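# Place the green block into the blue tray

## Task

Get the green block inside the blue tray, finishing with the robot upright and not leaning or toppled, and without pushing anything out of the work area.

## Robot and tools

The robot is a Rainbow Robotics RB-Y1. It has a two-wheel drive base with two rear casters and cannot move sideways. It has a folding torso, called the leg, a head with a head_camera, and two 7-joint arms. Each arm ends in a parallel gripper with a wrist camera (left_wrist_camera, right_wrist_camera) in a case that sticks out sideways and can bump things. The base is 0.58 m wide. It extends 0.10 m in front of the drive axle and 0.57 m behind it, and turning in place sweeps a 0.58 m radius.

Frames. All positions are in metres. The base frame sits on the floor midway between the drive wheels, with x forward, y to the left and z up. The chest, left_hand and right_hand lines are printed in this frame. A hand point lies between the finger pads, 0.03 m back from the tips; the fingers point along the hand's -z axis and close along its x axis. Printed hand positions can be a little off, especially at long reach or under load. base_odometry is in the odometry frame, which is the base frame where the scene started. Its heading is in rad, positive to the left, and it counts wheel rotation, so slip or bumps can mislead it.

Tool move: runs one action. Allowed combinations are: base and/or joints (optionally with min_time_s or contact_limits); target alone or with min_time_s; or contact_limits alone. A move with no action just reports the state and images.
- base: one command {x_m_s, turn_rad_s, for_s}. These are velocities, not positions. x_m_s is forward speed in m/s, 0.005 to 1.5 in magnitude or 0; negative drives backward. turn_rad_s is the turn rate in rad/s, positive to the left, 0.02 to 1.509 in magnitude or 0. for_s is how long they are sent, 0.1 to 5 s, after which the base brakes. Distance covered is roughly speed times for_s. Acceleration is 0.4 m/s² (turning 0.5 rad/s²). Giving both velocities makes a curved path.
- joints: absolute targets, keyed by joint name, in rad; grippers are in m of pad opening, from 0 to 0.1. Ranges: torso_squat_rad 0 to 1.2 (larger lowers the chest); torso_shift_rad -0.3 to 0.6 (positive moves the hips forward); torso_pitch_rad -0.2 to 1.4 (positive leans forward); torso_yaw_rad -1.5 to 1.5 (positive turns left; lift both arms outward at least 0.2 rad first). Shoulder pitch runs -2.356 to 2.356, and negative raises the arm forward. left_shoulder_roll_rad runs 0 to 3.141 and right_shoulder_roll_rad runs -3.141 to 0; both signs mean outward. Shoulder yaw runs -2.094 to 2.094, positive to the left on both arms. Elbow runs -2.617 to 0.01, and negative bends it. Forearm roll runs -3.141 to 3.141. Wrist pitch runs -1.57 to 1.919, and negative tips the hand forward. Hand roll runs -2.705 to 2.705. head_pan_rad runs -0.523 to 0.523, positive left; head_tilt_rad runs -0.35 to 1.57, positive down. The torso must also respect squat+shift<=1.52, squat-shift+pitch<=1.57, shift+0.5pitch-0.4squat<=0.7 and shift+0.3pitch-0.5squat<=0.39. A command that breaks these goes only partway and reports off_target.
- target: an absolute hand pose {side: "left"|"right", x, y, z in m in the base frame (-3 to 3), quat_wxyz in the printed convention}. It is turned into joint angles, so the hand moves along an arc. For long moves, use several short hops.
- min_time_s: 0.1 to 8. This is the shortest duration for the arm, head and torso motions in that action.
- contact_limits: gripper current cap in mA, 200 to 672.5, per gripper key. It stays in force until changed; the default is 672.5.
- cameras: a list from head_camera, left_wrist_camera, right_wrist_camera or "all"; [] means none.
- blocking: true (the default) returns once everything has stopped. false returns in about 0.5 s while the motion continues.

wait(seconds 0 to 10, cameras) lets time pass and reports the state. stop(cameras) brakes all running motions. zoom_image(camera, region [x0,y0,x1,y1] in pixels, at most 504 by 504) enlarges part of the latest image. The head image is 896x504 and the wrist images are 644x364. finished_scene(scene 1) ends the scene irreversibly, so the block must already rest in the tray. read_manual only returns licence text.

Reading results. The "move" line shows done, or the worst status of any motion. Hand status is reached (within 10 mm and 2 degrees), short (with the error), or refused (with a reason). Joint words:
- off_target: stopped away from the goal and possibly still pushing.
- time_out: too slow, often because something blocks it.
- contact_stop: the torso hit something or could not lift.
- limit_stop_at_<name>: self-collision guard.
- not_followed: the arm-collision check withheld the command.
- stopped: braked by your stop.
- torque_fault: 10 s freeze from overload.
- limit_stop_at_motor_heat: overheated arm.
A refused call, or any stop you did not command, cancels the remaining calls in that reply. lidar_m gives 12 distances in 30-degree sectors, counter-clockwise from straight ahead, and "-" means nothing seen. wheel_motors_off=1 means the wheels are disabled for about 2 s. motor_effort is the wheel load in percent; a high value at rest means it is pushing on something. Wrist force/torque, joint torques and external torques are raw and offset. Motor temperatures warn of overheating at 65 °C and a stop at 80 °C.

Grasping. Command an opening at least 0.005 m narrower than the block. off_target or done is then normal for the gripper.

Things to avoid:
- Bending or straightening the torso fast with the arms reaching forward, especially while holding something or while driving. The robot can tip, and tipping or ending tilted fails the task.
- Driving into furniture, since the base does not stop on contact.
- Letting the upper body catch under a table edge.
- Letting the two arms collide or press together, including the grippers and camera cases; with shoulder rolls near 0 the hands meet.
- Overloading joints, which causes a torque fault.
- Dropping the block from height, slamming things, or knocking anything out of the work area.

Each tool is called after ">>>" as name(argument=value, ...), one argument or row to a line, values as JSON.

## Session

>>> move(
  cameras=["all"],
)

Scene clock: 0.00 s.
Joint torques (N m): no reading
External joint torques (N m): no reading
Motor temperatures (°C): left_arm=[41 34 30 38 37 35 36] | right_arm=[39 40 28 31 40 39 39]
Wrist force (N): no reading
Wrist torque (N m): no reading
Wrist force, peak (N): no reading
base_odometry: x=+0.000 y=+0.000 heading=+0.000
lidar_m: 2.61 2.75 2.37 2.41 2.96 2.63 2.64 2.10 1.39 1.38 2.25 2.50
base_status: not commanded
joint_positions: torso_squat_rad=+0.350 torso_shift_rad=+0.000 torso_pitch_rad=+0.000 torso_yaw_rad=+0.000 left_shoulder_pitch_rad=+0.030 left_shoulder_roll_rad=+0.020 left_shoulder_yaw_rad=+0.037 left_elbow_rad=-0.264 left_forearm_roll_rad=+0.030 left_wrist_pitch_rad=-0.006 left_hand_roll_rad=+0.032 left_gripper_m=+0.099 right_shoulder_pitch_rad=+0.024 right_shoulder_roll_rad=-0.015 right_shoulder_yaw_rad=+0.007 right_elbow_rad=-0.152 right_forearm_roll_rad=+0.000 right_wrist_pitch_rad=-0.031 right_hand_roll_rad=+0.023 right_gripper_m=+0.100 head_pan_rad=+0.000 head_tilt_rad=+0.400
joint_status: not commanded
wheel_motors_off: 0
motor_effort: left_wheel=+1 right_wheel=+0
chest: x=-0.2280 y=-0.0008 z=+1.2475 quat_wxyz=(+1.000, +0.000, +0.000, +0.000) (m; base frame)
left_hand: x=-0.1202 y=+0.2412 z=+0.5712 quat_wxyz=(+0.991, +0.010, -0.121, +0.053) (m; base frame)
right_hand: x=-0.1642 y=-0.2317 z=+0.5653 quat_wxyz=(+0.997, -0.008, -0.080, +0.011) (m; base frame)
pictures: head_camera, left_wrist_camera, right_wrist_camera

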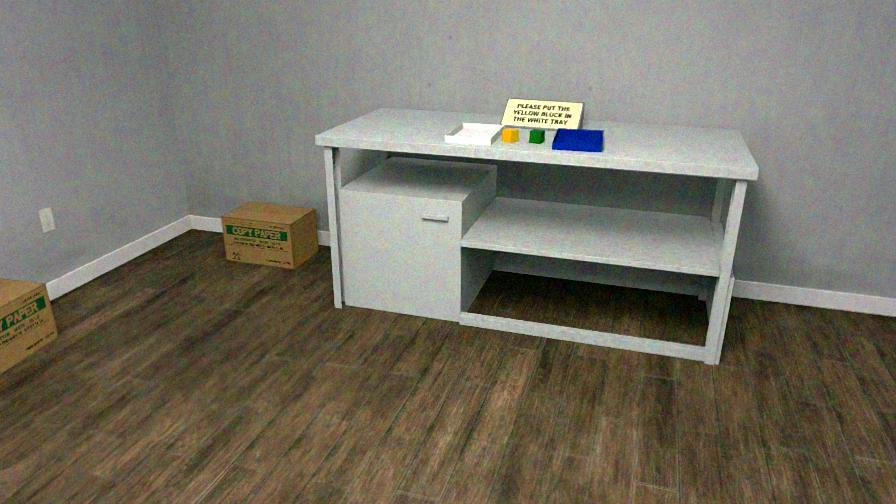

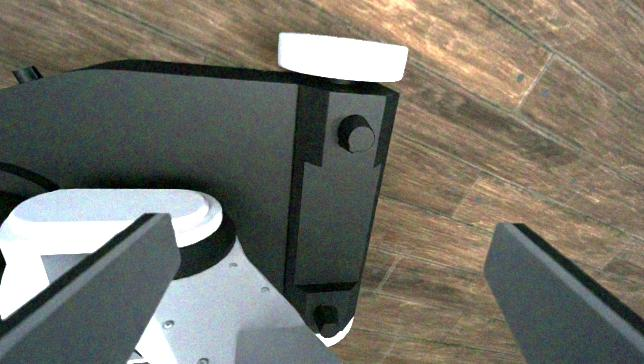

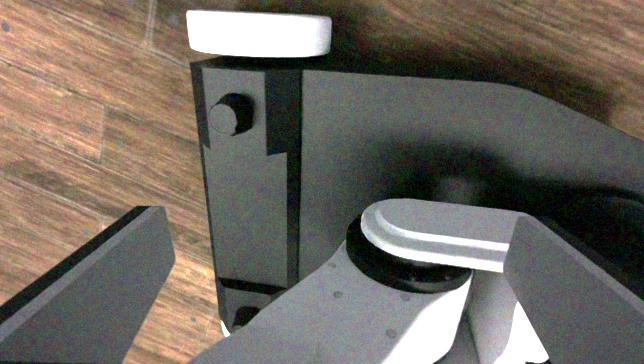

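>>> zoom_image(
  camera="head_camera",
  region=[420, 80, 640, 180],
)

>>> zoom_image(
  camera="head_camera",
  region=[300, 80, 780, 380],
)

Scaled by 2.291 from the camera's 896x504 image, which has a finer 1280x720 frame.

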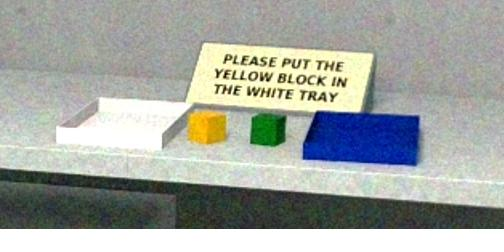

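Scaled by 1.050 from the camera's 896x504 image, which has a finer 1280x720 frame.

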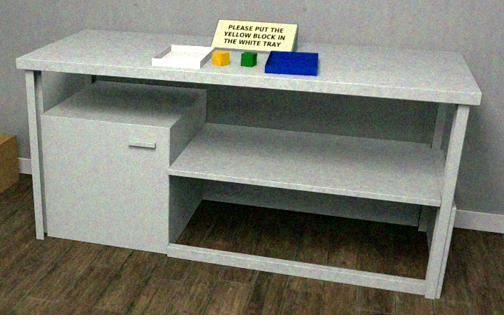

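>>> move(
  base={"x_m_s": 0.6, "for_s": 2.9},
  joints={"head_tilt_rad": 0.6, "right_shoulder_pitch_rad": 0.3, "right_shoulder_roll_rad": -0.2, "right_elbow_rad": -2.2, "right_wrist_pitch_rad": 1.5},
  min_time_s=2,
  cameras=["head_camera"],
)

>>> move(
  base={"turn_rad_s": -0.4, "for_s": 0.72},
  cameras=["head_camera", "right_wrist_camera"],
)

Scene clock: 44.00 s.
Joint torques (N m): left_arm=[-1.41 0.69 0.17 -1.07 0.23 -0.58 0.1] | right_arm=[-5.06 -3.26 -2.68 -10.1 1.03 -1.19 0.01]
External joint torques (N m): left_arm=[0.84 -0.21 0.09 0.32 0.22 0.01 0.11] | right_arm=[-0.02 0.5 -0.37 -0.84 0.4 -0.35 -0.01]
Wrist force (N): left_arm=[1.8 1.9 -3.7] | right_arm=[-1.5 2.8 -5.0]
Wrist torque (N m): left_arm=[-0.12 0.35 0.25] | right_arm=[-0.28 -0.05 -0.04]
Wrist force, peak (N): left_arm=[2.4 1.7 -4.0] | right_arm=[-1.9 2.1 -6.5]
move: done
base_odometry: x=+1.740 y=+0.000 heading=+0.000
lidar_m: 0.88 1.04 1.83 1.83 2.33 4.28 4.30 2.32 2.42 2.41 1.27 1.50
base_status: done (sent for 2.9 of 2.9 s)
joint_positions: torso_squat_rad=+0.350 torso_shift_rad=+0.000 torso_pitch_rad=+0.000 torso_yaw_rad=+0.000 left_shoulder_pitch_rad=+0.030 left_shoulder_roll_rad=+0.020 left_shoulder_yaw_rad=+0.037 left_elbow_rad=-0.264 left_forearm_roll_rad=+0.030 left_wrist_pitch_rad=-0.006 left_hand_roll_rad=+0.032 left_gripper_m=+0.099 right_shoulder_pitch_rad=+0.300 right_shoulder_roll_rad=-0.200 right_shoulder_yaw_rad=+0.007 right_elbow_rad=-2.200 right_forearm_roll_rad=+0.000 right_wrist_pitch_rad=+1.500 right_hand_roll_rad=+0.023 right_gripper_m=+0.100 head_pan_rad=+0.000 head_tilt_rad=+0.600
joint_status: all done
wheel_motors_off: 0
motor_effort: left_wheel=-1(27) right_wheel=+1(27)
chest: x=-0.2280 y=-0.0008 z=+1.2475 quat_wxyz=(+1.000, +0.000, +0.000, +0.000) (m; base frame)
left_hand: x=-0.1201 y=+0.2412 z=+0.5712 quat_wxyz=(+0.991, +0.010, -0.121, +0.053) (m; base frame)
right_hand: x=+0.0634 y=-0.3187 z=+0.9076 quat_wxyz=(+0.974, -0.106, -0.200, +0.013) (m; base frame)
pictures: head_camera

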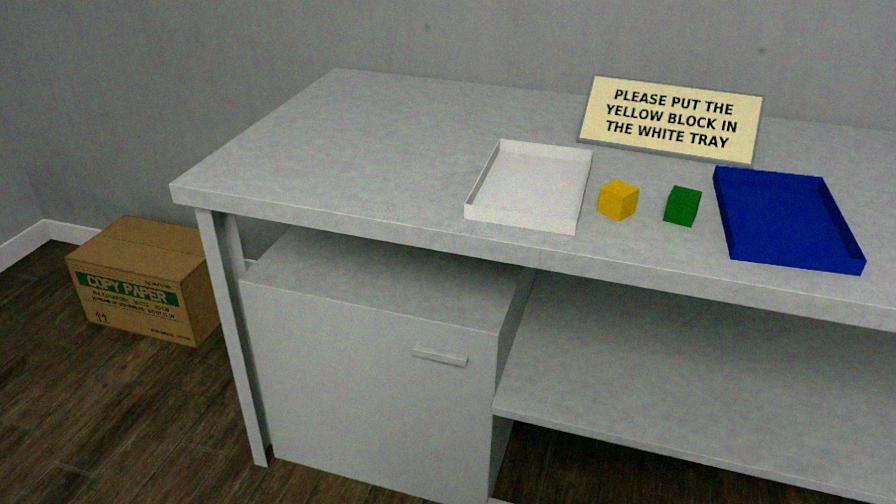

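Scene clock: 45.77 s.
Joint torques (N m): left_arm=[-1.44 0.74 -0.33 -1.03 0.28 -0.6 -0.13] | right_arm=[-4.17 -3.11 -2.44 -10.35 1.08 -1.1 -0.11]
External joint torques (N m): left_arm=[0.81 -0.15 -0.41 0.36 0.27 -0.01 -0.11] | right_arm=[0.87 0.66 -0.13 -1.08 0.45 -0.26 -0.13]
Wrist force (N): left_arm=[1.8 1.9 -4.1] | right_arm=[-1.2 2.7 -4.9]
Wrist torque (N m): left_arm=[-0.13 0.34 0.26] | right_arm=[-0.23 -0.05 -0.05]
Wrist force, peak (N): left_arm=[2.0 1.9 -4.1] | right_arm=[-1.6 2.7 -5.7]
move: done
base_odometry: x=+1.740 y=+0.000 heading=-0.269
lidar_m: 0.87 0.91 1.77 1.83 2.00 3.38 4.26 3.27 2.32 2.40 1.26 1.47
base_status: done (sent for 0.73 of 0.73 s)
joint_positions: torso_squat_rad=+0.350 torso_shift_rad=+0.000 torso_pitch_rad=+0.000 torso_yaw_rad=+0.000 left_shoulder_pitch_rad=+0.030 left_shoulder_roll_rad=+0.020 left_shoulder_yaw_rad=+0.037 left_elbow_rad=-0.264 left_forearm_roll_rad=+0.030 left_wrist_pitch_rad=-0.006 left_hand_roll_rad=+0.032 left_gripper_m=+0.099 right_shoulder_pitch_rad=+0.300 right_shoulder_roll_rad=-0.200 right_shoulder_yaw_rad=+0.007 right_elbow_rad=-2.200 right_forearm_roll_rad=+0.000 right_wrist_pitch_rad=+1.500 right_hand_roll_rad=+0.023 right_gripper_m=+0.100 head_pan_rad=+0.000 head_tilt_rad=+0.600
joint_status: not commanded
wheel_motors_off: 0
motor_effort: left_wheel=+0(19) right_wheel=-1(33)
chest: x=-0.2280 y=-0.0008 z=+1.2475 quat_wxyz=(+1.000, +0.000, +0.000, +0.000) (m; base frame)
left_hand: x=-0.1202 y=+0.2412 z=+0.5712 quat_wxyz=(+0.991, +0.010, -0.121, +0.053) (m; base frame)
right_hand: x=+0.0634 y=-0.3186 z=+0.9076 quat_wxyz=(+0.974, -0.106, -0.200, +0.013) (m; base frame)
pictures: head_camera, right_wrist_camera

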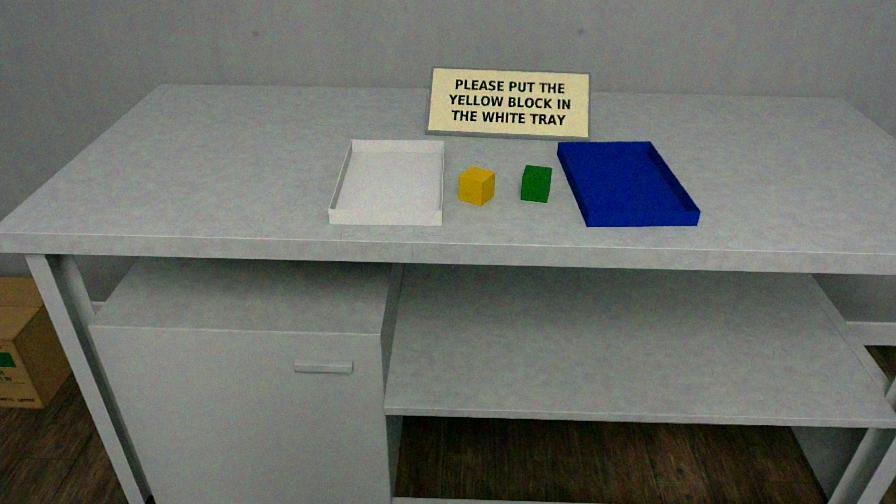

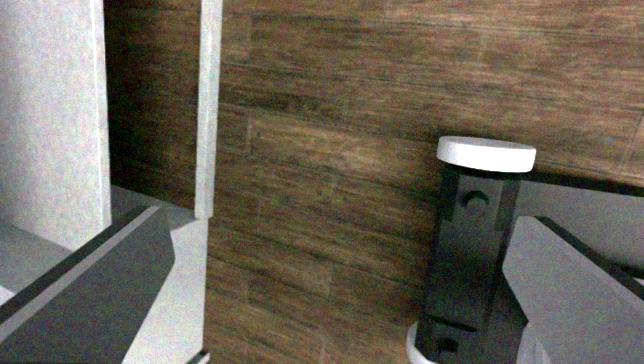

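>>> move(
  base={"turn_rad_s": -0.2, "for_s": 0.3},
  joints={"head_tilt_rad": 0.75, "torso_squat_rad": 0.15, "torso_shift_rad": 0.2, "torso_pitch_rad": 0.25},
)

>>> move(
  target={"side": "right", "x": 0.37, "y": -0.131, "z": 1.0, "quat_wxyz": [1, 0, 0, 0]},
  cameras=["head_camera", "right_wrist_camera"],
)

Scene clock: 100.27 s.
Joint torques (N m): left_arm=[4.82 1.17 -0.24 1.92 0.25 0.05 -0.07] | right_arm=[-0.44 -3.52 -2.71 -9.96 0.94 -0.55 -0.07]
External joint torques (N m): left_arm=[0.14 0.23 -0.39 0.59 0.25 0.15 -0.07] | right_arm=[-0.23 0.28 -0.26 -1.04 0.28 -0.19 -0.08]
Wrist force (N): left_arm=[3.5 1.7 -4.0] | right_arm=[0.2 2.6 -6.0]
Wrist torque (N m): left_arm=[-0.10 0.42 0.25] | right_arm=[-0.26 0.04 -0.04]
Wrist force, peak (N): left_arm=[3.7 1.7 -4.0] | right_arm=[0.5 3.2 -6.1]
move: done
base_odometry: x=+1.740 y=+0.000 heading=-0.313
lidar_m: 0.87 0.89 1.70 1.83 2.01 2.75 4.26 3.40 2.34 2.40 1.27 1.41
base_status: done (sent for 0.3 of 0.3 s)
joint_positions: torso_squat_rad=+0.150 torso_shift_rad=+0.200 torso_pitch_rad=+0.250 torso_yaw_rad=+0.000 left_shoulder_pitch_rad=+0.030 left_shoulder_roll_rad=+0.020 left_shoulder_yaw_rad=+0.037 left_elbow_rad=-0.264 left_forearm_roll_rad=+0.030 left_wrist_pitch_rad=-0.006 left_hand_roll_rad=+0.032 left_gripper_m=+0.099 right_shoulder_pitch_rad=+0.300 right_shoulder_roll_rad=-0.200 right_shoulder_yaw_rad=+0.007 right_elbow_rad=-2.200 right_forearm_roll_rad=+0.000 right_wrist_pitch_rad=+1.500 right_hand_roll_rad=+0.023 right_gripper_m=+0.100 head_pan_rad=+0.000 head_tilt_rad=+0.750
joint_status: all done
wheel_motors_off: 0
motor_effort: left_wheel=+6(15) right_wheel=-1(15)
chest: x=-0.0139 y=-0.0008 z=+1.2586 quat_wxyz=(+0.992, +0.000, +0.125, +0.000) (m; base frame)
left_hand: x=-0.0769 y=+0.2412 z=+0.5768 quat_wxyz=(+0.999, +0.017, +0.003, +0.051) (m; base frame)
right_hand: x=+0.1843 y=-0.3186 z=+0.8572 quat_wxyz=(+0.991, -0.103, -0.077, +0.026) (m; base frame)
pictures: none

Scene clock: 102.17 s.
Joint torques (N m): left_arm=[4.47 1.14 -0.11 1.96 0.14 0.03 0.02] | right_arm=[-16.33 -4.81 -7.54 -5.24 0.69 -0.52 0.33]
External joint torques (N m): left_arm=[-0.21 0.21 -0.26 0.63 0.14 0.12 0.02] | right_arm=[1.7 1.16 -0.09 0.54 0.47 -0.51 0.33]
Wrist force (N): left_arm=[3.5 1.8 -3.9] | right_arm=[0.7 1.1 -6.2]
Wrist torque (N m): left_arm=[-0.13 0.43 0.26] | right_arm=[-0.18 0.04 0.10]
Wrist force, peak (N): left_arm=[3.5 1.5 -4.3] | right_arm=[-0.5 1.7 -6.9]
move: done
base_odometry: x=+1.740 y=+0.000 heading=-0.313
lidar_m: 0.87 0.89 1.69 1.83 1.98 2.75 4.27 3.41 2.32 2.41 1.26 1.41
base_status: not commanded
joint_positions: torso_squat_rad=+0.150 torso_shift_rad=+0.200 torso_pitch_rad=+0.250 torso_yaw_rad=+0.000 left_shoulder_pitch_rad=+0.030 left_shoulder_roll_rad=+0.020 left_shoulder_yaw_rad=+0.037 left_elbow_rad=-0.264 left_forearm_roll_rad=+0.030 left_wrist_pitch_rad=-0.006 left_hand_roll_rad=+0.032 left_gripper_m=+0.099 right_shoulder_pitch_rad=-0.915 right_shoulder_roll_rad=-0.577 right_shoulder_yaw_rad=+0.550 right_elbow_rad=-1.750 right_forearm_roll_rad=-0.868 right_wrist_pitch_rad=+1.919 right_hand_roll_rad=-0.921 right_gripper_m=+0.100 head_pan_rad=+0.000 head_tilt_rad=+0.750
joint_status: all done
wheel_motors_off: 0
motor_effort: left_wheel=+7(8) right_wheel=-2(2)
chest: x=-0.0139 y=-0.0008 z=+1.2586 quat_wxyz=(+0.992, +0.000, +0.125, +0.000) (m; base frame)
left_hand: x=-0.0769 y=+0.2412 z=+0.5768 quat_wxyz=(+0.999, +0.017, +0.003, +0.051) (m; base frame)
right_hand: x=+0.3701 y=-0.1313 z=+1.0003 quat_wxyz=(+1.000, +0.001, -0.001, +0.000) (m; base frame)
right_hand_status: reached (checked arc, planned for 1.3 s): 0 mm and 0.2 deg off.
pictures: head_camera, right_wrist_camera

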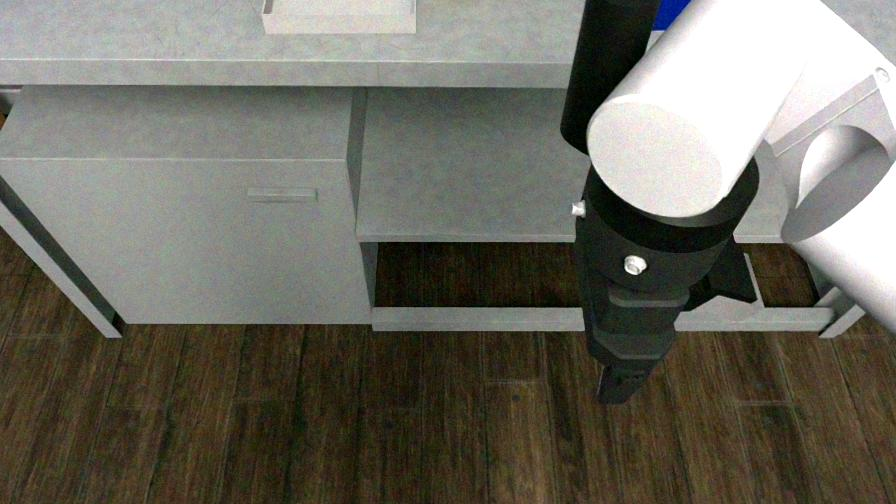

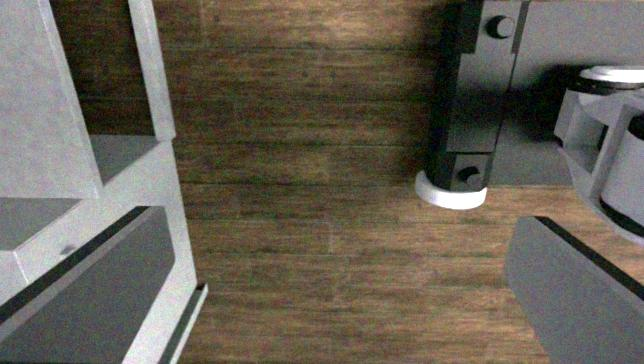

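>>> move(
  base={"x_m_s": 0.3, "for_s": 2.0},
  cameras=["head_camera", "right_wrist_camera"],
)

Scene clock: 115.70 s.
Joint torques (N m): left_arm=[5.4 1.01 -0.06 1.85 0.28 -0.01 -0.01] | right_arm=[-16.92 -4.74 -7.66 -5.62 0.57 -0.49 0.47]
External joint torques (N m): left_arm=[0.72 0.07 -0.21 0.53 0.27 0.09 -0.01] | right_arm=[1.1 1.22 -0.21 0.16 0.34 -0.47 0.47]
Wrist force (N): left_arm=[3.3 1.7 -4.0] | right_arm=[0.6 0.6 -6.1]
Wrist torque (N m): left_arm=[-0.11 0.41 0.25] | right_arm=[-0.07 0.03 0.07]
Wrist force, peak (N): left_arm=[3.8 1.7 -4.2] | right_arm=[1.1 0.5 -7.0]
move: done
base_odometry: x=+2.311 y=-0.185 heading=-0.313
lidar_m: 0.56 0.29 0.38 1.91 1.93 2.72 4.88 2.75 2.51 0.98 1.00 0.94
base_status: done (sent for 2 of 2 s)
joint_positions: torso_squat_rad=+0.150 torso_shift_rad=+0.200 torso_pitch_rad=+0.250 torso_yaw_rad=+0.000 left_shoulder_pitch_rad=+0.030 left_shoulder_roll_rad=+0.020 left_shoulder_yaw_rad=+0.037 left_elbow_rad=-0.264 left_forearm_roll_rad=+0.030 left_wrist_pitch_rad=-0.006 left_hand_roll_rad=+0.032 left_gripper_m=+0.099 right_shoulder_pitch_rad=-0.915 right_shoulder_roll_rad=-0.577 right_shoulder_yaw_rad=+0.550 right_elbow_rad=-1.750 right_forearm_roll_rad=-0.868 right_wrist_pitch_rad=+1.919 right_hand_roll_rad=-0.921 right_gripper_m=+0.100 head_pan_rad=+0.000 head_tilt_rad=+0.750
joint_status: not commanded
wheel_motors_off: 0
motor_effort: left_wheel=-1(21) right_wheel=+0(26)
chest: x=-0.0139 y=-0.0008 z=+1.2587 quat_wxyz=(+0.992, +0.000, +0.125, +0.000) (m; base frame)
left_hand: x=-0.0768 y=+0.2412 z=+0.5768 quat_wxyz=(+0.999, +0.017, +0.003, +0.051) (m; base frame)
right_hand: x=+0.3701 y=-0.1314 z=+1.0003 quat_wxyz=(+1.000, +0.001, -0.001, +0.000) (m; base frame)
pictures: head_camera, right_wrist_camera

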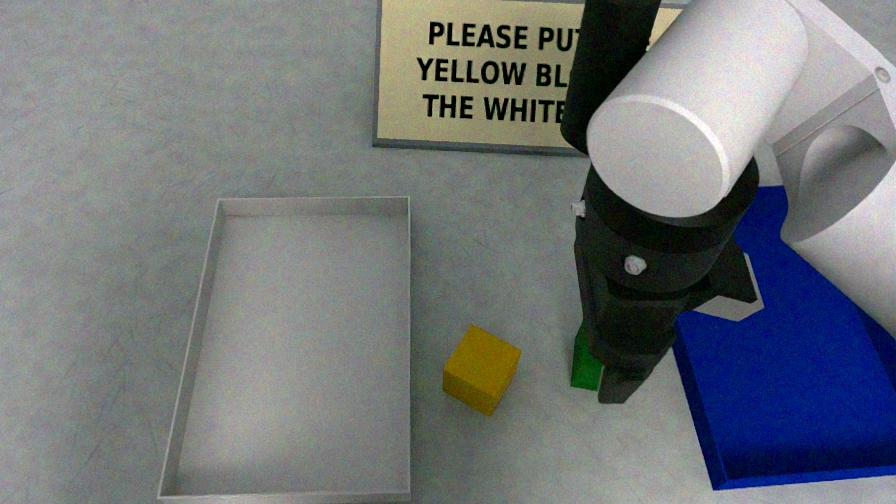

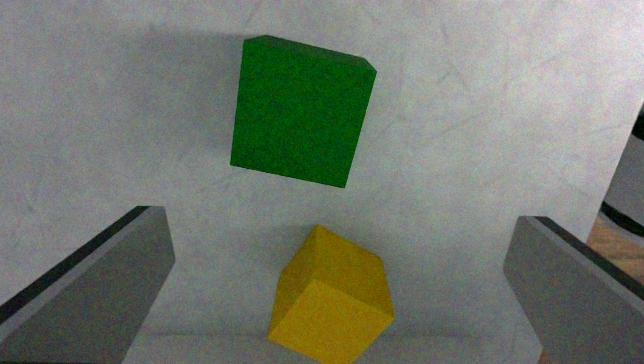

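>>> zoom_image(
  camera="right_wrist_camera",
  region=[200, 0, 420, 220],
)

Scaled by 2.291 from the camera's 644x364 image, which has a finer 1265x715 frame.

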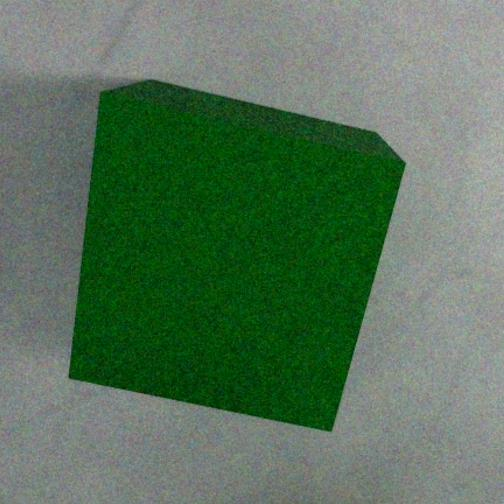

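>>> move(
  target={"side": "right", "x": 0.38, "y": -0.145, "z": 0.955, "quat_wxyz": [0.99423, 0, 0, -0.1073]},
  cameras=["right_wrist_camera"],
)

>>> zoom_image(
  camera="right_wrist_camera",
  region=[140, 0, 500, 320],
)

Scene clock: 135.17 s.
Joint torques (N m): left_arm=[5.09 1.07 -0.32 1.83 0.28 -0.03 -0.1] | right_arm=[-16.35 -4.64 -7.58 -6.51 0.7 -0.02 0]
External joint torques (N m): left_arm=[0.42 0.13 -0.47 0.51 0.27 0.06 -0.11] | right_arm=[1.47 1.46 -0.47 -0.19 0.47 -0.01 0]
Wrist force (N): left_arm=[3.4 1.7 -3.8] | right_arm=[0.4 0.9 -6.0]
Wrist torque (N m): left_arm=[-0.11 0.41 0.25] | right_arm=[-0.12 0.00 0.12]
Wrist force, peak (N): left_arm=[4.0 1.5 -4.2] | right_arm=[0.4 0.5 -7.7]
move: done
base_odometry: x=+2.311 y=-0.185 heading=-0.313
lidar_m: 0.53 0.30 0.37 1.89 1.92 2.73 4.88 2.75 2.49 0.97 1.01 0.95
base_status: not commanded
joint_positions: torso_squat_rad=+0.150 torso_shift_rad=+0.200 torso_pitch_rad=+0.250 torso_yaw_rad=+0.000 left_shoulder_pitch_rad=+0.030 left_shoulder_roll_rad=+0.020 left_shoulder_yaw_rad=+0.037 left_elbow_rad=-0.264 left_forearm_roll_rad=+0.030 left_wrist_pitch_rad=-0.006 left_hand_roll_rad=+0.032 left_gripper_m=+0.099 right_shoulder_pitch_rad=-0.852 right_shoulder_roll_rad=-0.557 right_shoulder_yaw_rad=+0.557 right_elbow_rad=-1.633 right_forearm_roll_rad=-0.785 right_wrist_pitch_rad=+1.803 right_hand_roll_rad=-1.024 right_gripper_m=+0.100 head_pan_rad=+0.000 head_tilt_rad=+0.750
joint_status: all done
wheel_motors_off: 0
motor_effort: left_wheel=-1(2) right_wheel=+1(1)
chest: x=-0.0140 y=-0.0008 z=+1.2587 quat_wxyz=(+0.992, +0.000, +0.125, +0.000) (m; base frame)
left_hand: x=-0.0769 y=+0.2412 z=+0.5768 quat_wxyz=(+0.999, +0.017, +0.003, +0.051) (m; base frame)
right_hand: x=+0.3797 y=-0.1453 z=+0.9553 quat_wxyz=(+0.994, +0.000, +0.000, -0.107) (m; base frame)
right_hand_status: reached (checked arc, planned for 0.4 s): 1 mm and 0.0 deg off.
pictures: right_wrist_camera

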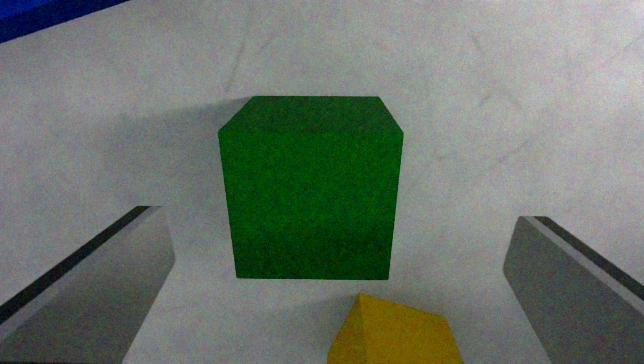

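Scaled by 1.400 from the camera's 644x364 image, which has a finer 1265x715 frame.

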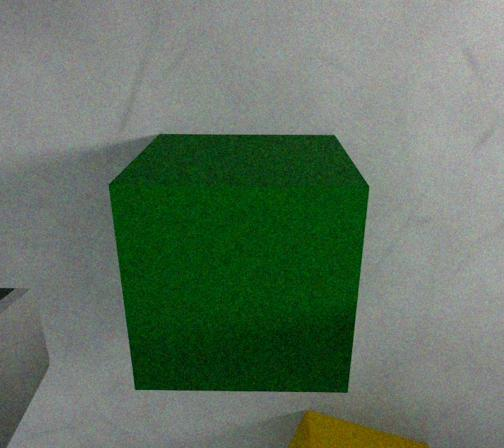

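>>> move(
  target={"side": "right", "x": 0.381, "y": -0.152, "z": 0.918, "quat_wxyz": [0.99423, 0, 0, -0.1073]},
  min_time_s=0.8,
  cameras=["right_wrist_camera"],
)

>>> move(
  joints={"right_gripper_m": 0.035},
  cameras=["right_wrist_camera", "head_camera"],
)

Scene clock: 149.57 s.
Joint torques (N m): left_arm=[4.96 1.06 -0.01 1.84 0.21 -0.12 0] | right_arm=[-15.29 -4.15 -6.74 -6.26 0.89 -0.37 0.29]
External joint torques (N m): left_arm=[0.29 0.12 -0.15 0.52 0.21 -0.02 0] | right_arm=[2.23 1.91 0.12 0.28 0.66 -0.36 0.29]
Wrist force (N): left_arm=[3.6 1.6 -4.1] | right_arm=[1.0 0.8 -6.0]
Wrist torque (N m): left_arm=[-0.10 0.44 0.25] | right_arm=[-0.09 0.10 -0.09]
Wrist force, peak (N): left_arm=[3.6 1.6 -4.3] | right_arm=[0.7 1.2 -6.9]
move: done
base_odometry: x=+2.311 y=-0.185 heading=-0.313
lidar_m: 0.55 0.31 0.37 1.90 1.92 2.73 4.88 2.78 2.49 0.97 1.01 0.95
base_status: not commanded
joint_positions: torso_squat_rad=+0.150 torso_shift_rad=+0.200 torso_pitch_rad=+0.250 torso_yaw_rad=+0.000 left_shoulder_pitch_rad=+0.030 left_shoulder_roll_rad=+0.020 left_shoulder_yaw_rad=+0.037 left_elbow_rad=-0.264 left_forearm_roll_rad=+0.030 left_wrist_pitch_rad=-0.006 left_hand_roll_rad=+0.032 left_gripper_m=+0.099 right_shoulder_pitch_rad=-0.812 right_shoulder_roll_rad=-0.542 right_shoulder_yaw_rad=+0.585 right_elbow_rad=-1.544 right_forearm_roll_rad=-0.741 right_wrist_pitch_rad=+1.696 right_hand_roll_rad=-0.970 right_gripper_m=+0.100 head_pan_rad=+0.000 head_tilt_rad=+0.750
joint_status: all done
wheel_motors_off: 0
motor_effort: left_wheel=-1(2) right_wheel=+1(1)
chest: x=-0.0140 y=-0.0008 z=+1.2587 quat_wxyz=(+0.992, +0.000, +0.125, +0.000) (m; base frame)
left_hand: x=-0.0769 y=+0.2412 z=+0.5768 quat_wxyz=(+0.999, +0.017, +0.003, +0.051) (m; base frame)
right_hand: x=+0.3810 y=-0.1521 z=+0.9184 quat_wxyz=(+0.994, +0.000, +0.000, -0.107) (m; base frame)
right_hand_status: reached (checked arc, planned for 0.8 s): 0 mm and 0.1 deg off.
pictures: right_wrist_camera

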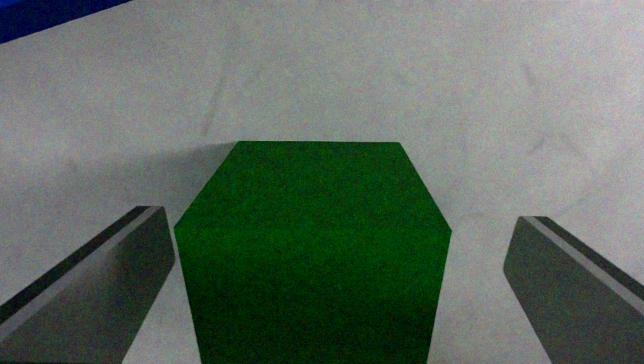

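Scene clock: 150.83 s.
Joint torques (N m): left_arm=[4.85 1.17 -0.46 1.95 0.27 -0.09 -0.04] | right_arm=[-15.27 -4.17 -6.9 -6.12 0.78 -0.31 0.21]
External joint torques (N m): left_arm=[0.18 0.23 -0.61 0.63 0.26 0 -0.05] | right_arm=[2.26 1.89 -0.04 0.42 0.55 -0.29 0.21]
Wrist force (N): left_arm=[3.4 1.9 -4.1] | right_arm=[1.0 0.8 -5.0]
Wrist torque (N m): left_arm=[-0.13 0.42 0.25] | right_arm=[-0.12 -0.04 -0.11]
Wrist force, peak (N): left_arm=[3.5 1.9 -4.3] | right_arm=[0.6 0.9 -6.5]
move: off_target
base_odometry: x=+2.311 y=-0.185 heading=-0.313
lidar_m: 0.55 0.30 0.38 1.91 1.92 2.71 4.87 2.76 2.50 0.98 1.00 0.95
base_status: not commanded
joint_positions: torso_squat_rad=+0.150 torso_shift_rad=+0.200 torso_pitch_rad=+0.250 torso_yaw_rad=+0.000 left_shoulder_pitch_rad=+0.030 left_shoulder_roll_rad=+0.020 left_shoulder_yaw_rad=+0.037 left_elbow_rad=-0.264 left_forearm_roll_rad=+0.030 left_wrist_pitch_rad=-0.006 left_hand_roll_rad=+0.032 left_gripper_m=+0.099 right_shoulder_pitch_rad=-0.812 right_shoulder_roll_rad=-0.542 right_shoulder_yaw_rad=+0.585 right_elbow_rad=-1.544 right_forearm_roll_rad=-0.741 right_wrist_pitch_rad=+1.696 right_hand_roll_rad=-0.970 right_gripper_m=+0.049 head_pan_rad=+0.000 head_tilt_rad=+0.750
joint_status: right_gripper_m off_target (ended at +0.049, target +0.035)
wheel_motors_off: 0
motor_effort: left_wheel=-1(1) right_wheel=+1(1)
chest: x=-0.0140 y=-0.0008 z=+1.2587 quat_wxyz=(+0.992, +0.000, +0.125, +0.000) (m; base frame)
left_hand: x=-0.0769 y=+0.2412 z=+0.5768 quat_wxyz=(+0.999, +0.017, +0.003, +0.051) (m; base frame)
right_hand: x=+0.3810 y=-0.1521 z=+0.9184 quat_wxyz=(+0.994, +0.000, +0.000, -0.107) (m; base frame)
pictures: head_camera, right_wrist_camera

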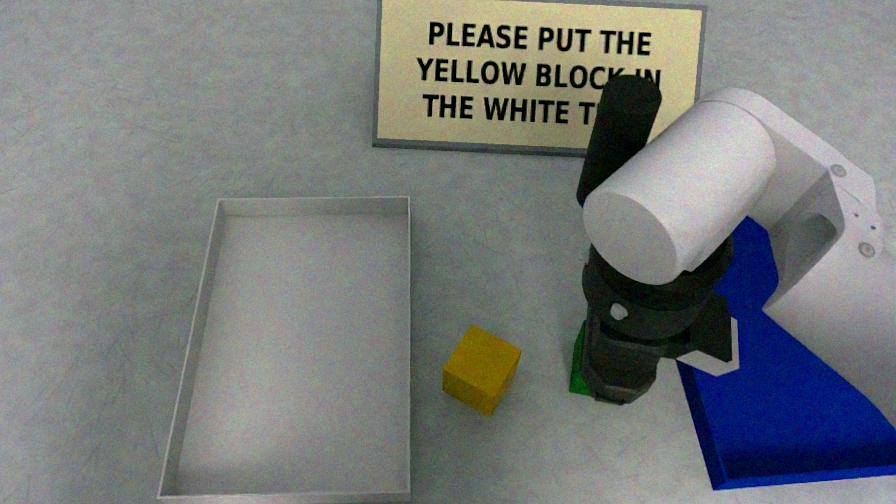

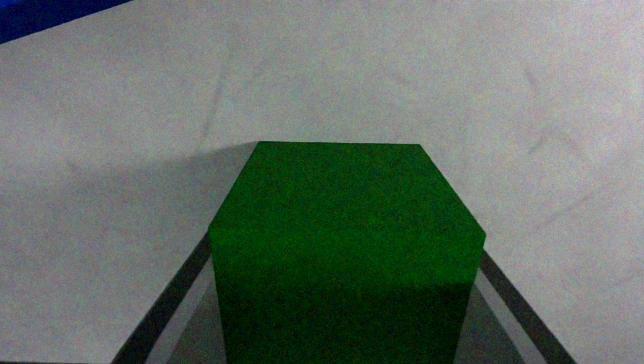

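>>> move(
  target={"side": "right", "x": 0.381, "y": -0.152, "z": 1.0, "quat_wxyz": [0.99423, 0, 0, -0.1073]},
  min_time_s=1.0,
)

>>> move(
  target={"side": "right", "x": 0.42, "y": -0.325, "z": 1.0, "quat_wxyz": [0.99423, 0, 0, -0.1073]},
  min_time_s=1.2,
  cameras=["right_wrist_camera", "head_camera"],
)

Scene clock: 166.13 s.
Joint torques (N m): left_arm=[4.96 0.86 -0.2 1.84 0.28 -0.07 -0.07] | right_arm=[-18.18 -6.87 -8.75 -6.91 0.21 -0.07 -0.33]
External joint torques (N m): left_arm=[0.28 -0.08 -0.34 0.52 0.28 0.02 -0.07] | right_arm=[0 -0.15 -1.38 -1.07 -0.01 -0.06 -0.33]
Wrist force (N): left_arm=[3.5 1.6 -3.9] | right_arm=[0.9 0.9 -7.4]
Wrist torque (N m): left_arm=[-0.10 0.43 0.25] | right_arm=[-0.12 0.05 0.10]
Wrist force, peak (N): left_arm=[3.7 1.8 -4.1] | right_arm=[0.7 1.3 -8.0]
move: done
base_odometry: x=+2.311 y=-0.185 heading=-0.313
lidar_m: 0.55 0.30 0.39 1.91 1.93 2.74 4.87 2.77 2.51 0.99 1.00 0.93
base_status: not commanded
joint_positions: torso_squat_rad=+0.150 torso_shift_rad=+0.200 torso_pitch_rad=+0.250 torso_yaw_rad=+0.000 left_shoulder_pitch_rad=+0.030 left_shoulder_roll_rad=+0.020 left_shoulder_yaw_rad=+0.037 left_elbow_rad=-0.264 left_forearm_roll_rad=+0.030 left_wrist_pitch_rad=-0.006 left_hand_roll_rad=+0.032 left_gripper_m=+0.099 right_shoulder_pitch_rad=-0.900 right_shoulder_roll_rad=-0.595 right_shoulder_yaw_rad=+0.499 right_elbow_rad=-1.712 right_forearm_roll_rad=-0.859 right_wrist_pitch_rad=+1.918 right_hand_roll_rad=-1.056 right_gripper_m=+0.049 head_pan_rad=+0.000 head_tilt_rad=+0.750
joint_status: all done
wheel_motors_off: 0
motor_effort: left_wheel=+0(1) right_wheel=+1(1)
chest: x=-0.0140 y=-0.0008 z=+1.2587 quat_wxyz=(+0.992, +0.000, +0.125, +0.000) (m; base frame)
left_hand: x=-0.0769 y=+0.2412 z=+0.5768 quat_wxyz=(+0.999, +0.017, +0.003, +0.051) (m; base frame)
right_hand: x=+0.3809 y=-0.1520 z=+0.9999 quat_wxyz=(+0.994, +0.000, +0.000, -0.107) (m; base frame)
right_hand_status: reached (checked arc, planned for 1.0 s): 0 mm and 0.0 deg off.
pictures: none

Scene clock: 167.67 s.
Joint torques (N m): left_arm=[4.87 1.16 0.1 1.81 0.32 0.01 -0.09] | right_arm=[-16.19 -12.2 -9.99 -4.61 0.27 -0.13 0.09]
External joint torques (N m): left_arm=[0.19 0.22 -0.05 0.49 0.32 0.1 -0.09] | right_arm=[1.42 1.44 -1.77 0.39 0.03 -0.1 0.09]
Wrist force (N): left_arm=[3.6 1.6 -4.2] | right_arm=[0.5 1.6 -6.8]
Wrist torque (N m): left_arm=[-0.10 0.43 0.25] | right_arm=[-0.19 -0.02 -0.11]
Wrist force, peak (N): left_arm=[3.7 1.5 -4.3] | right_arm=[1.0 1.8 -7.7]
move: done
base_odometry: x=+2.311 y=-0.185 heading=-0.313
lidar_m: 0.54 0.30 0.37 1.91 1.92 2.73 4.88 2.76 2.52 0.98 0.99 0.95
base_status: not commanded
joint_positions: torso_squat_rad=+0.150 torso_shift_rad=+0.200 torso_pitch_rad=+0.250 torso_yaw_rad=+0.000 left_shoulder_pitch_rad=+0.030 left_shoulder_roll_rad=+0.020 left_shoulder_yaw_rad=+0.037 left_elbow_rad=-0.264 left_forearm_roll_rad=+0.030 left_wrist_pitch_rad=-0.006 left_hand_roll_rad=+0.032 left_gripper_m=+0.099 right_shoulder_pitch_rad=-0.816 right_shoulder_roll_rad=-0.893 right_shoulder_yaw_rad=+0.323 right_elbow_rad=-1.452 right_forearm_roll_rad=-0.985 right_wrist_pitch_rad=+1.753 right_hand_roll_rad=-0.599 right_gripper_m=+0.049 head_pan_rad=+0.000 head_tilt_rad=+0.750
joint_status: all done
wheel_motors_off: 0
motor_effort: left_wheel=-1(2) right_wheel=+1(1)
chest: x=-0.0140 y=-0.0008 z=+1.2587 quat_wxyz=(+0.992, +0.000, +0.125, +0.000) (m; base frame)
left_hand: x=-0.0769 y=+0.2412 z=+0.5768 quat_wxyz=(+0.999, +0.017, +0.003, +0.051) (m; base frame)
right_hand: x=+0.4199 y=-0.3249 z=+1.0002 quat_wxyz=(+0.994, +0.000, -0.001, -0.107) (m; base frame)
right_hand_status: reached (checked arc, planned for 1.2 s): 0 mm and 0.1 deg off.
pictures: head_camera, right_wrist_camera

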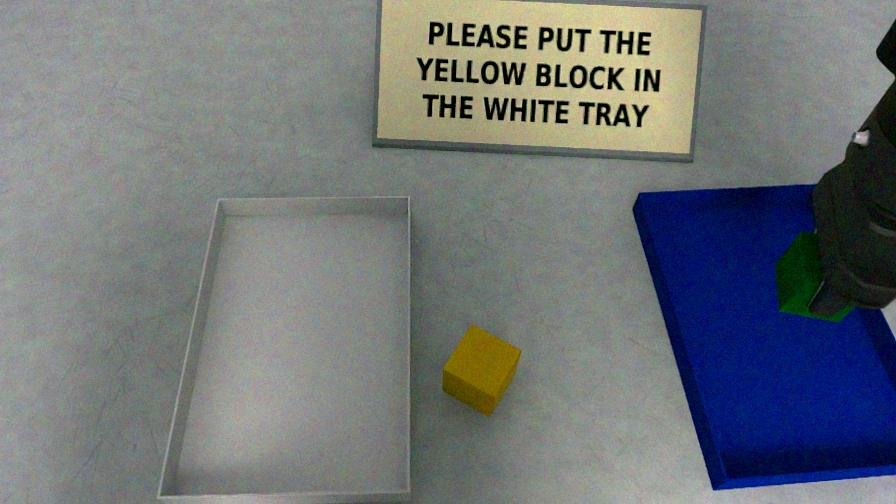

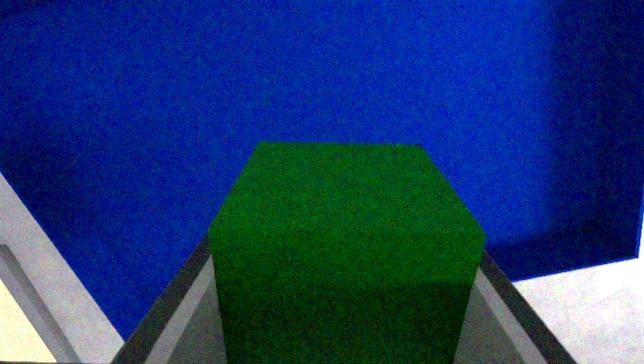

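>>> move(
  target={"side": "right", "x": 0.42, "y": -0.318, "z": 0.932, "quat_wxyz": [0.99423, 0, 0, -0.1073]},
  min_time_s=1.0,
  cameras=["right_wrist_camera", "head_camera"],
)

>>> move(
  target={"side": "right", "x": 0.42, "y": -0.318, "z": 0.926, "quat_wxyz": [0.99423, 0, 0, -0.1073]},
  min_time_s=0.5,
  cameras=["right_wrist_camera", "head_camera"],
)

Scene clock: 178.60 s.
Joint torques (N m): left_arm=[5.06 1.3 -0.07 1.72 0.27 -0.04 0.01] | right_arm=[-16 -10.85 -7.65 -4.83 0.78 -0.36 0.18]
External joint torques (N m): left_arm=[0.39 0.36 -0.22 0.39 0.27 0.05 0.01] | right_arm=[1.54 2.09 -0.13 0.63 0.53 -0.33 0.18]
Wrist force (N): left_arm=[3.4 1.6 -4.0] | right_arm=[0.8 0.8 -6.6]
Wrist torque (N m): left_arm=[-0.09 0.43 0.25] | right_arm=[-0.12 0.06 -0.08]
Wrist force, peak (N): left_arm=[3.8 1.7 -4.3] | right_arm=[0.8 2.2 -7.4]
move: done
base_odometry: x=+2.311 y=-0.185 heading=-0.313
lidar_m: 0.54 0.31 0.37 1.89 1.92 2.73 4.89 2.73 2.49 0.97 0.99 0.93
base_status: not commanded
joint_positions: torso_squat_rad=+0.150 torso_shift_rad=+0.200 torso_pitch_rad=+0.250 torso_yaw_rad=+0.000 left_shoulder_pitch_rad=+0.030 left_shoulder_roll_rad=+0.020 left_shoulder_yaw_rad=+0.037 left_elbow_rad=-0.264 left_forearm_roll_rad=+0.030 left_wrist_pitch_rad=-0.006 left_hand_roll_rad=+0.032 left_gripper_m=+0.099 right_shoulder_pitch_rad=-0.776 right_shoulder_roll_rad=-0.799 right_shoulder_yaw_rad=+0.388 right_elbow_rad=-1.314 right_forearm_roll_rad=-0.897 right_wrist_pitch_rad=+1.592 right_hand_roll_rad=-0.547 right_gripper_m=+0.049 head_pan_rad=+0.000 head_tilt_rad=+0.750
joint_status: all done
wheel_motors_off: 0
motor_effort: left_wheel=-1(2) right_wheel=+1(1)
chest: x=-0.0140 y=-0.0008 z=+1.2587 quat_wxyz=(+0.992, +0.000, +0.125, +0.000) (m; base frame)
left_hand: x=-0.0769 y=+0.2412 z=+0.5768 quat_wxyz=(+0.999, +0.017, +0.003, +0.051) (m; base frame)
right_hand: x=+0.4201 y=-0.3180 z=+0.9322 quat_wxyz=(+0.994, +0.000, +0.000, -0.107) (m; base frame)
right_hand_status: reached (checked arc, planned for 1.0 s): 0 mm and 0.0 deg off.
pictures: head_camera, right_wrist_camera

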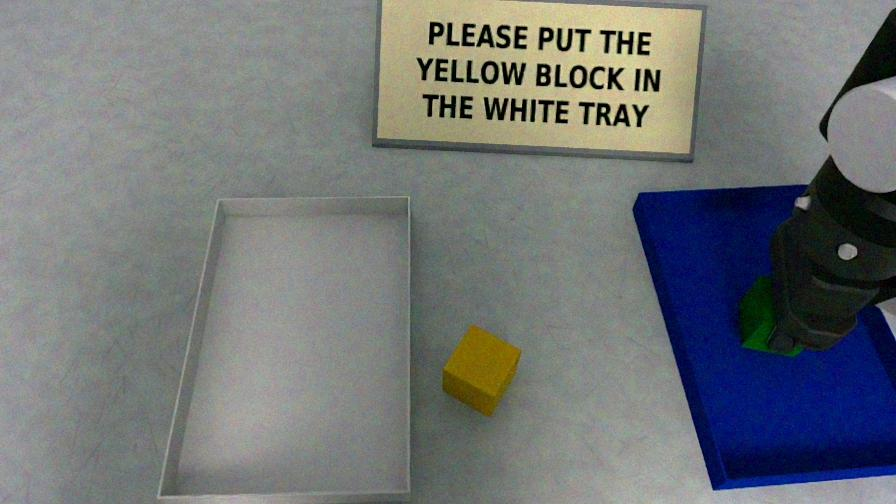

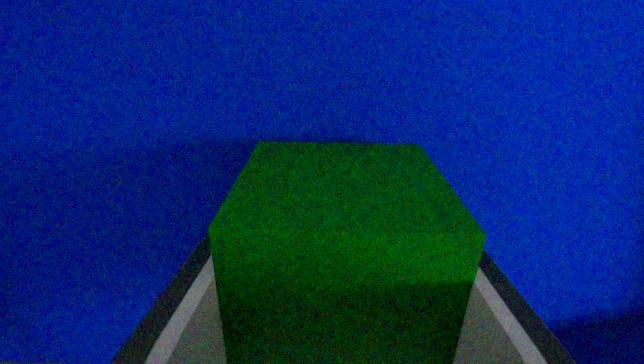

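Scene clock: 179.43 s.
Joint torques (N m): left_arm=[5.24 0.95 -0.13 1.84 0.32 -0.12 0.03] | right_arm=[-15.81 -10.9 -6.41 -4.96 0.95 -0.53 0.13]
External joint torques (N m): left_arm=[0.56 0.01 -0.28 0.52 0.32 -0.03 0.03] | right_arm=[1.73 1.99 1.03 0.52 0.7 -0.5 0.13]
Wrist force (N): left_arm=[3.5 1.7 -4.2] | right_arm=[0.8 0.6 -6.8]
Wrist torque (N m): left_arm=[-0.11 0.43 0.25] | right_arm=[-0.09 0.03 -0.07]
Wrist force, peak (N): left_arm=[3.7 1.6 -4.2] | right_arm=[0.7 0.9 -7.3]
move: done
base_odometry: x=+2.311 y=-0.185 heading=-0.313
lidar_m: 0.55 0.29 0.39 1.91 1.93 2.74 4.88 2.77 2.51 0.98 1.00 0.95
base_status: not commanded
joint_positions: torso_squat_rad=+0.150 torso_shift_rad=+0.200 torso_pitch_rad=+0.250 torso_yaw_rad=+0.000 left_shoulder_pitch_rad=+0.030 left_shoulder_roll_rad=+0.020 left_shoulder_yaw_rad=+0.037 left_elbow_rad=-0.264 left_forearm_roll_rad=+0.030 left_wrist_pitch_rad=-0.006 left_hand_roll_rad=+0.032 left_gripper_m=+0.099 right_shoulder_pitch_rad=-0.774 right_shoulder_roll_rad=-0.791 right_shoulder_yaw_rad=+0.393 right_elbow_rad=-1.298 right_forearm_roll_rad=-0.891 right_wrist_pitch_rad=+1.577 right_hand_roll_rad=-0.540 right_gripper_m=+0.049 head_pan_rad=+0.000 head_tilt_rad=+0.750
joint_status: all done
wheel_motors_off: 0
motor_effort: left_wheel=-1(1) right_wheel=+1(1)
chest: x=-0.0140 y=-0.0008 z=+1.2587 quat_wxyz=(+0.992, +0.000, +0.125, +0.000) (m; base frame)
left_hand: x=-0.0769 y=+0.2412 z=+0.5768 quat_wxyz=(+0.999, +0.017, +0.003, +0.051) (m; base frame)
right_hand: x=+0.4201 y=-0.3180 z=+0.9264 quat_wxyz=(+0.994, +0.000, +0.000, -0.107) (m; base frame)
right_hand_status: reached (checked arc, planned for 0.5 s): 0 mm and 0.0 deg off.
pictures: head_camera, right_wrist_camera

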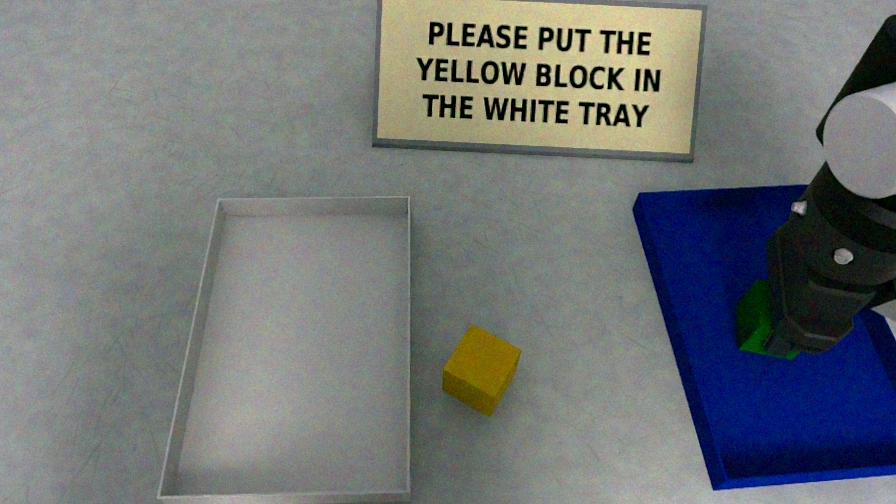

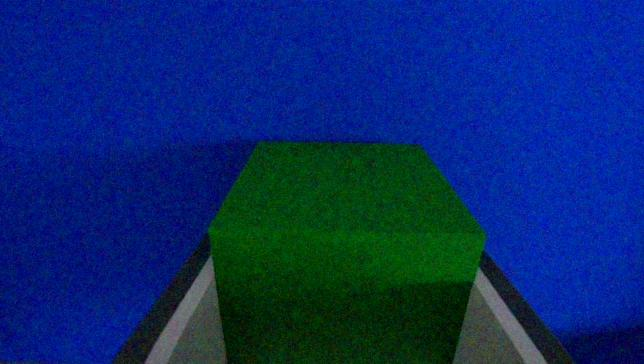

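>>> move(
  target={"side": "right", "x": 0.42, "y": -0.318, "z": 0.922, "quat_wxyz": [0.99423, 0, 0, -0.1073]},
  min_time_s=0.5,
)

>>> move(
  joints={"right_gripper_m": 0.085},
  cameras=["right_wrist_camera"],
)

>>> move(
  target={"side": "right", "x": 0.42, "y": -0.318, "z": 1.01, "quat_wxyz": [0.99423, 0, 0, -0.1073]},
  min_time_s=1.0,
  cameras=["right_wrist_camera", "head_camera"],
)

Scene clock: 183.50 s.
Joint torques (N m): left_arm=[5.13 0.98 0.02 1.89 0.15 -0.15 0.02] | right_arm=[-15.72 -10.77 -6.68 -4.68 0.7 -0.36 0.33]
External joint torques (N m): left_arm=[0.45 0.04 -0.12 0.57 0.15 -0.05 0.02] | right_arm=[1.82 2.08 0.7 0.81 0.45 -0.33 0.33]
Wrist force (N): left_arm=[3.5 1.5 -4.1] | right_arm=[0.6 1.0 -7.0]
Wrist torque (N m): left_arm=[-0.08 0.43 0.26] | right_arm=[-0.14 0.01 -0.06]
Wrist force, peak (N): left_arm=[3.7 1.7 -4.2] | right_arm=[1.0 1.5 -7.2]
move: done
base_odometry: x=+2.311 y=-0.185 heading=-0.313
lidar_m: 0.54 0.29 0.39 1.90 1.91 2.74 4.87 2.76 2.49 0.98 0.99 0.94
base_status: not commanded
joint_positions: torso_squat_rad=+0.150 torso_shift_rad=+0.200 torso_pitch_rad=+0.250 torso_yaw_rad=+0.000 left_shoulder_pitch_rad=+0.030 left_shoulder_roll_rad=+0.020 left_shoulder_yaw_rad=+0.037 left_elbow_rad=-0.264 left_forearm_roll_rad=+0.030 left_wrist_pitch_rad=-0.006 left_hand_roll_rad=+0.032 left_gripper_m=+0.099 right_shoulder_pitch_rad=-0.773 right_shoulder_roll_rad=-0.785 right_shoulder_yaw_rad=+0.396 right_elbow_rad=-1.286 right_forearm_roll_rad=-0.886 right_wrist_pitch_rad=+1.566 right_hand_roll_rad=-0.535 right_gripper_m=+0.049 head_pan_rad=+0.000 head_tilt_rad=+0.750
joint_status: all done
wheel_motors_off: 0
motor_effort: left_wheel=-1(1) right_wheel=+1(1)
chest: x=-0.0140 y=-0.0008 z=+1.2587 quat_wxyz=(+0.992, +0.000, +0.125, +0.000) (m; base frame)
left_hand: x=-0.0769 y=+0.2412 z=+0.5768 quat_wxyz=(+0.999, +0.017, +0.003, +0.051) (m; base frame)
right_hand: x=+0.4201 y=-0.3180 z=+0.9223 quat_wxyz=(+0.994, +0.000, +0.000, -0.107) (m; base frame)
right_hand_status: reached (checked arc, planned for 0.5 s): 0 mm and 0.0 deg off.
pictures: none

Scene clock: 184.40 s.
Joint torques (N m): left_arm=[5.1 0.7 0.11 1.87 0.21 -0.07 0] | right_arm=[-15.78 -11.05 -6.99 -4.84 0.82 -0.24 0.18]
External joint torques (N m): left_arm=[0.43 -0.24 -0.04 0.55 0.21 0.02 0] | right_arm=[1.76 1.8 0.39 0.65 0.57 -0.21 0.18]
Wrist force (N): left_arm=[3.5 1.8 -4.1] | right_arm=[0.6 1.0 -6.0]
Wrist torque (N m): left_arm=[-0.12 0.44 0.25] | right_arm=[-0.15 0.02 -0.07]
Wrist force, peak (N): left_arm=[3.5 1.8 -4.3] | right_arm=[0.8 0.8 -6.6]
move: done
base_odometry: x=+2.311 y=-0.185 heading=-0.313
lidar_m: 0.54 0.29 0.36 1.90 1.94 2.72 4.88 2.75 2.48 0.98 1.00 0.95
base_status: not commanded
joint_positions: torso_squat_rad=+0.150 torso_shift_rad=+0.200 torso_pitch_rad=+0.250 torso_yaw_rad=+0.000 left_shoulder_pitch_rad=+0.030 left_shoulder_roll_rad=+0.020 left_shoulder_yaw_rad=+0.037 left_elbow_rad=-0.264 left_forearm_roll_rad=+0.030 left_wrist_pitch_rad=-0.006 left_hand_roll_rad=+0.032 left_gripper_m=+0.099 right_shoulder_pitch_rad=-0.773 right_shoulder_roll_rad=-0.785 right_shoulder_yaw_rad=+0.396 right_elbow_rad=-1.286 right_forearm_roll_rad=-0.886 right_wrist_pitch_rad=+1.566 right_hand_roll_rad=-0.535 right_gripper_m=+0.085 head_pan_rad=+0.000 head_tilt_rad=+0.750
joint_status: all done
wheel_motors_off: 0
motor_effort: left_wheel=+0(2) right_wheel=+1(1)
chest: x=-0.0140 y=-0.0008 z=+1.2587 quat_wxyz=(+0.992, +0.000, +0.125, +0.000) (m; base frame)
left_hand: x=-0.0769 y=+0.2412 z=+0.5768 quat_wxyz=(+0.999, +0.017, +0.003, +0.051) (m; base frame)
right_hand: x=+0.4201 y=-0.3180 z=+0.9223 quat_wxyz=(+0.994, +0.000, +0.000, -0.107) (m; base frame)
pictures: right_wrist_camera

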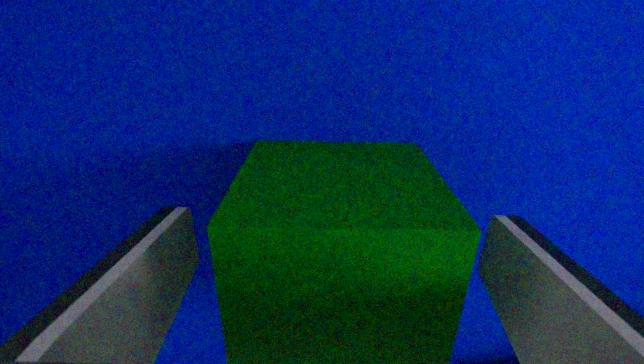

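Scene clock: 185.73 s.
Joint torques (N m): left_arm=[5.37 1.11 0.13 1.96 0.21 0.04 -0.07] | right_arm=[-17.15 -12.04 -9.26 -6.29 0.48 -0.25 -0.11]
External joint torques (N m): left_arm=[0.7 0.17 -0.02 0.64 0.21 0.13 -0.08] | right_arm=[0.61 1.38 -1.01 -1.32 0.23 -0.23 -0.11]
Wrist force (N): left_arm=[3.6 1.8 -4.2] | right_arm=[0.9 1.4 -5.6]
Wrist torque (N m): left_arm=[-0.13 0.45 0.24] | right_arm=[-0.19 0.06 0.09]
Wrist force, peak (N): left_arm=[3.6 1.8 -4.2] | right_arm=[0.9 1.6 -6.3]
move: done
base_odometry: x=+2.311 y=-0.185 heading=-0.313
lidar_m: 0.53 0.29 0.38 1.90 1.92 2.74 4.86 2.74 2.49 0.98 1.00 0.96
base_status: not commanded
joint_positions: torso_squat_rad=+0.150 torso_shift_rad=+0.200 torso_pitch_rad=+0.250 torso_yaw_rad=+0.000 left_shoulder_pitch_rad=+0.030 left_shoulder_roll_rad=+0.020 left_shoulder_yaw_rad=+0.037 left_elbow_rad=-0.264 left_forearm_roll_rad=+0.030 left_wrist_pitch_rad=-0.006 left_hand_roll_rad=+0.032 left_gripper_m=+0.099 right_shoulder_pitch_rad=-0.833 right_shoulder_roll_rad=-0.891 right_shoulder_yaw_rad=+0.321 right_elbow_rad=-1.472 right_forearm_roll_rad=-0.992 right_wrist_pitch_rad=+1.784 right_hand_roll_rad=-0.623 right_gripper_m=+0.085 head_pan_rad=+0.000 head_tilt_rad=+0.750
joint_status: all done
wheel_motors_off: 0
motor_effort: left_wheel=+0(1) right_wheel=+1(1)
chest: x=-0.0140 y=-0.0008 z=+1.2587 quat_wxyz=(+0.992, +0.000, +0.125, +0.000) (m; base frame)
left_hand: x=-0.0769 y=+0.2412 z=+0.5768 quat_wxyz=(+0.999, +0.017, +0.003, +0.051) (m; base frame)
right_hand: x=+0.4200 y=-0.3181 z=+1.0099 quat_wxyz=(+0.994, +0.000, +0.000, -0.107) (m; base frame)
right_hand_status: reached (checked arc, planned for 1.0 s): 0 mm and 0.0 deg off.
pictures: head_camera, right_wrist_camera

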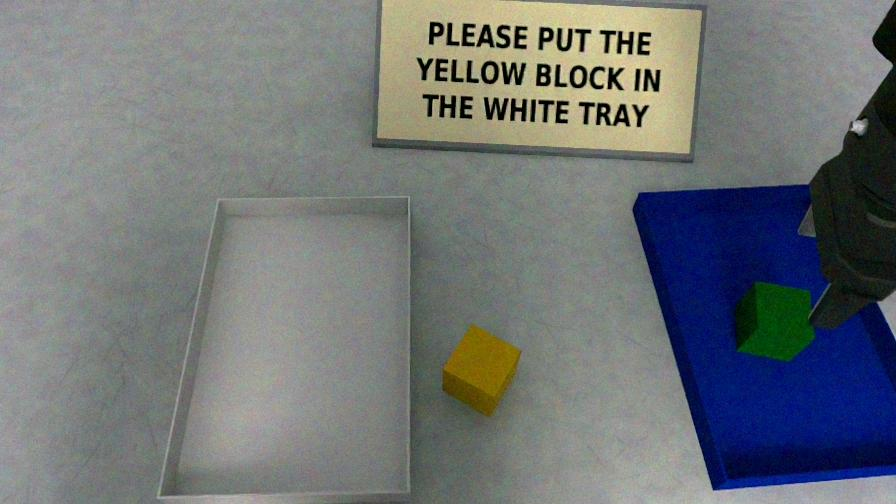

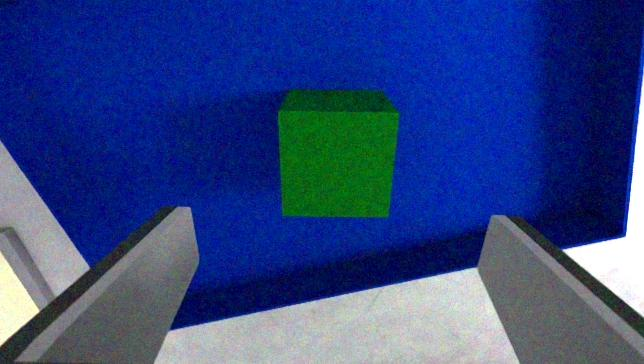

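>>> finished_scene(
  scene=1,
)

The scene is finished: the task was done.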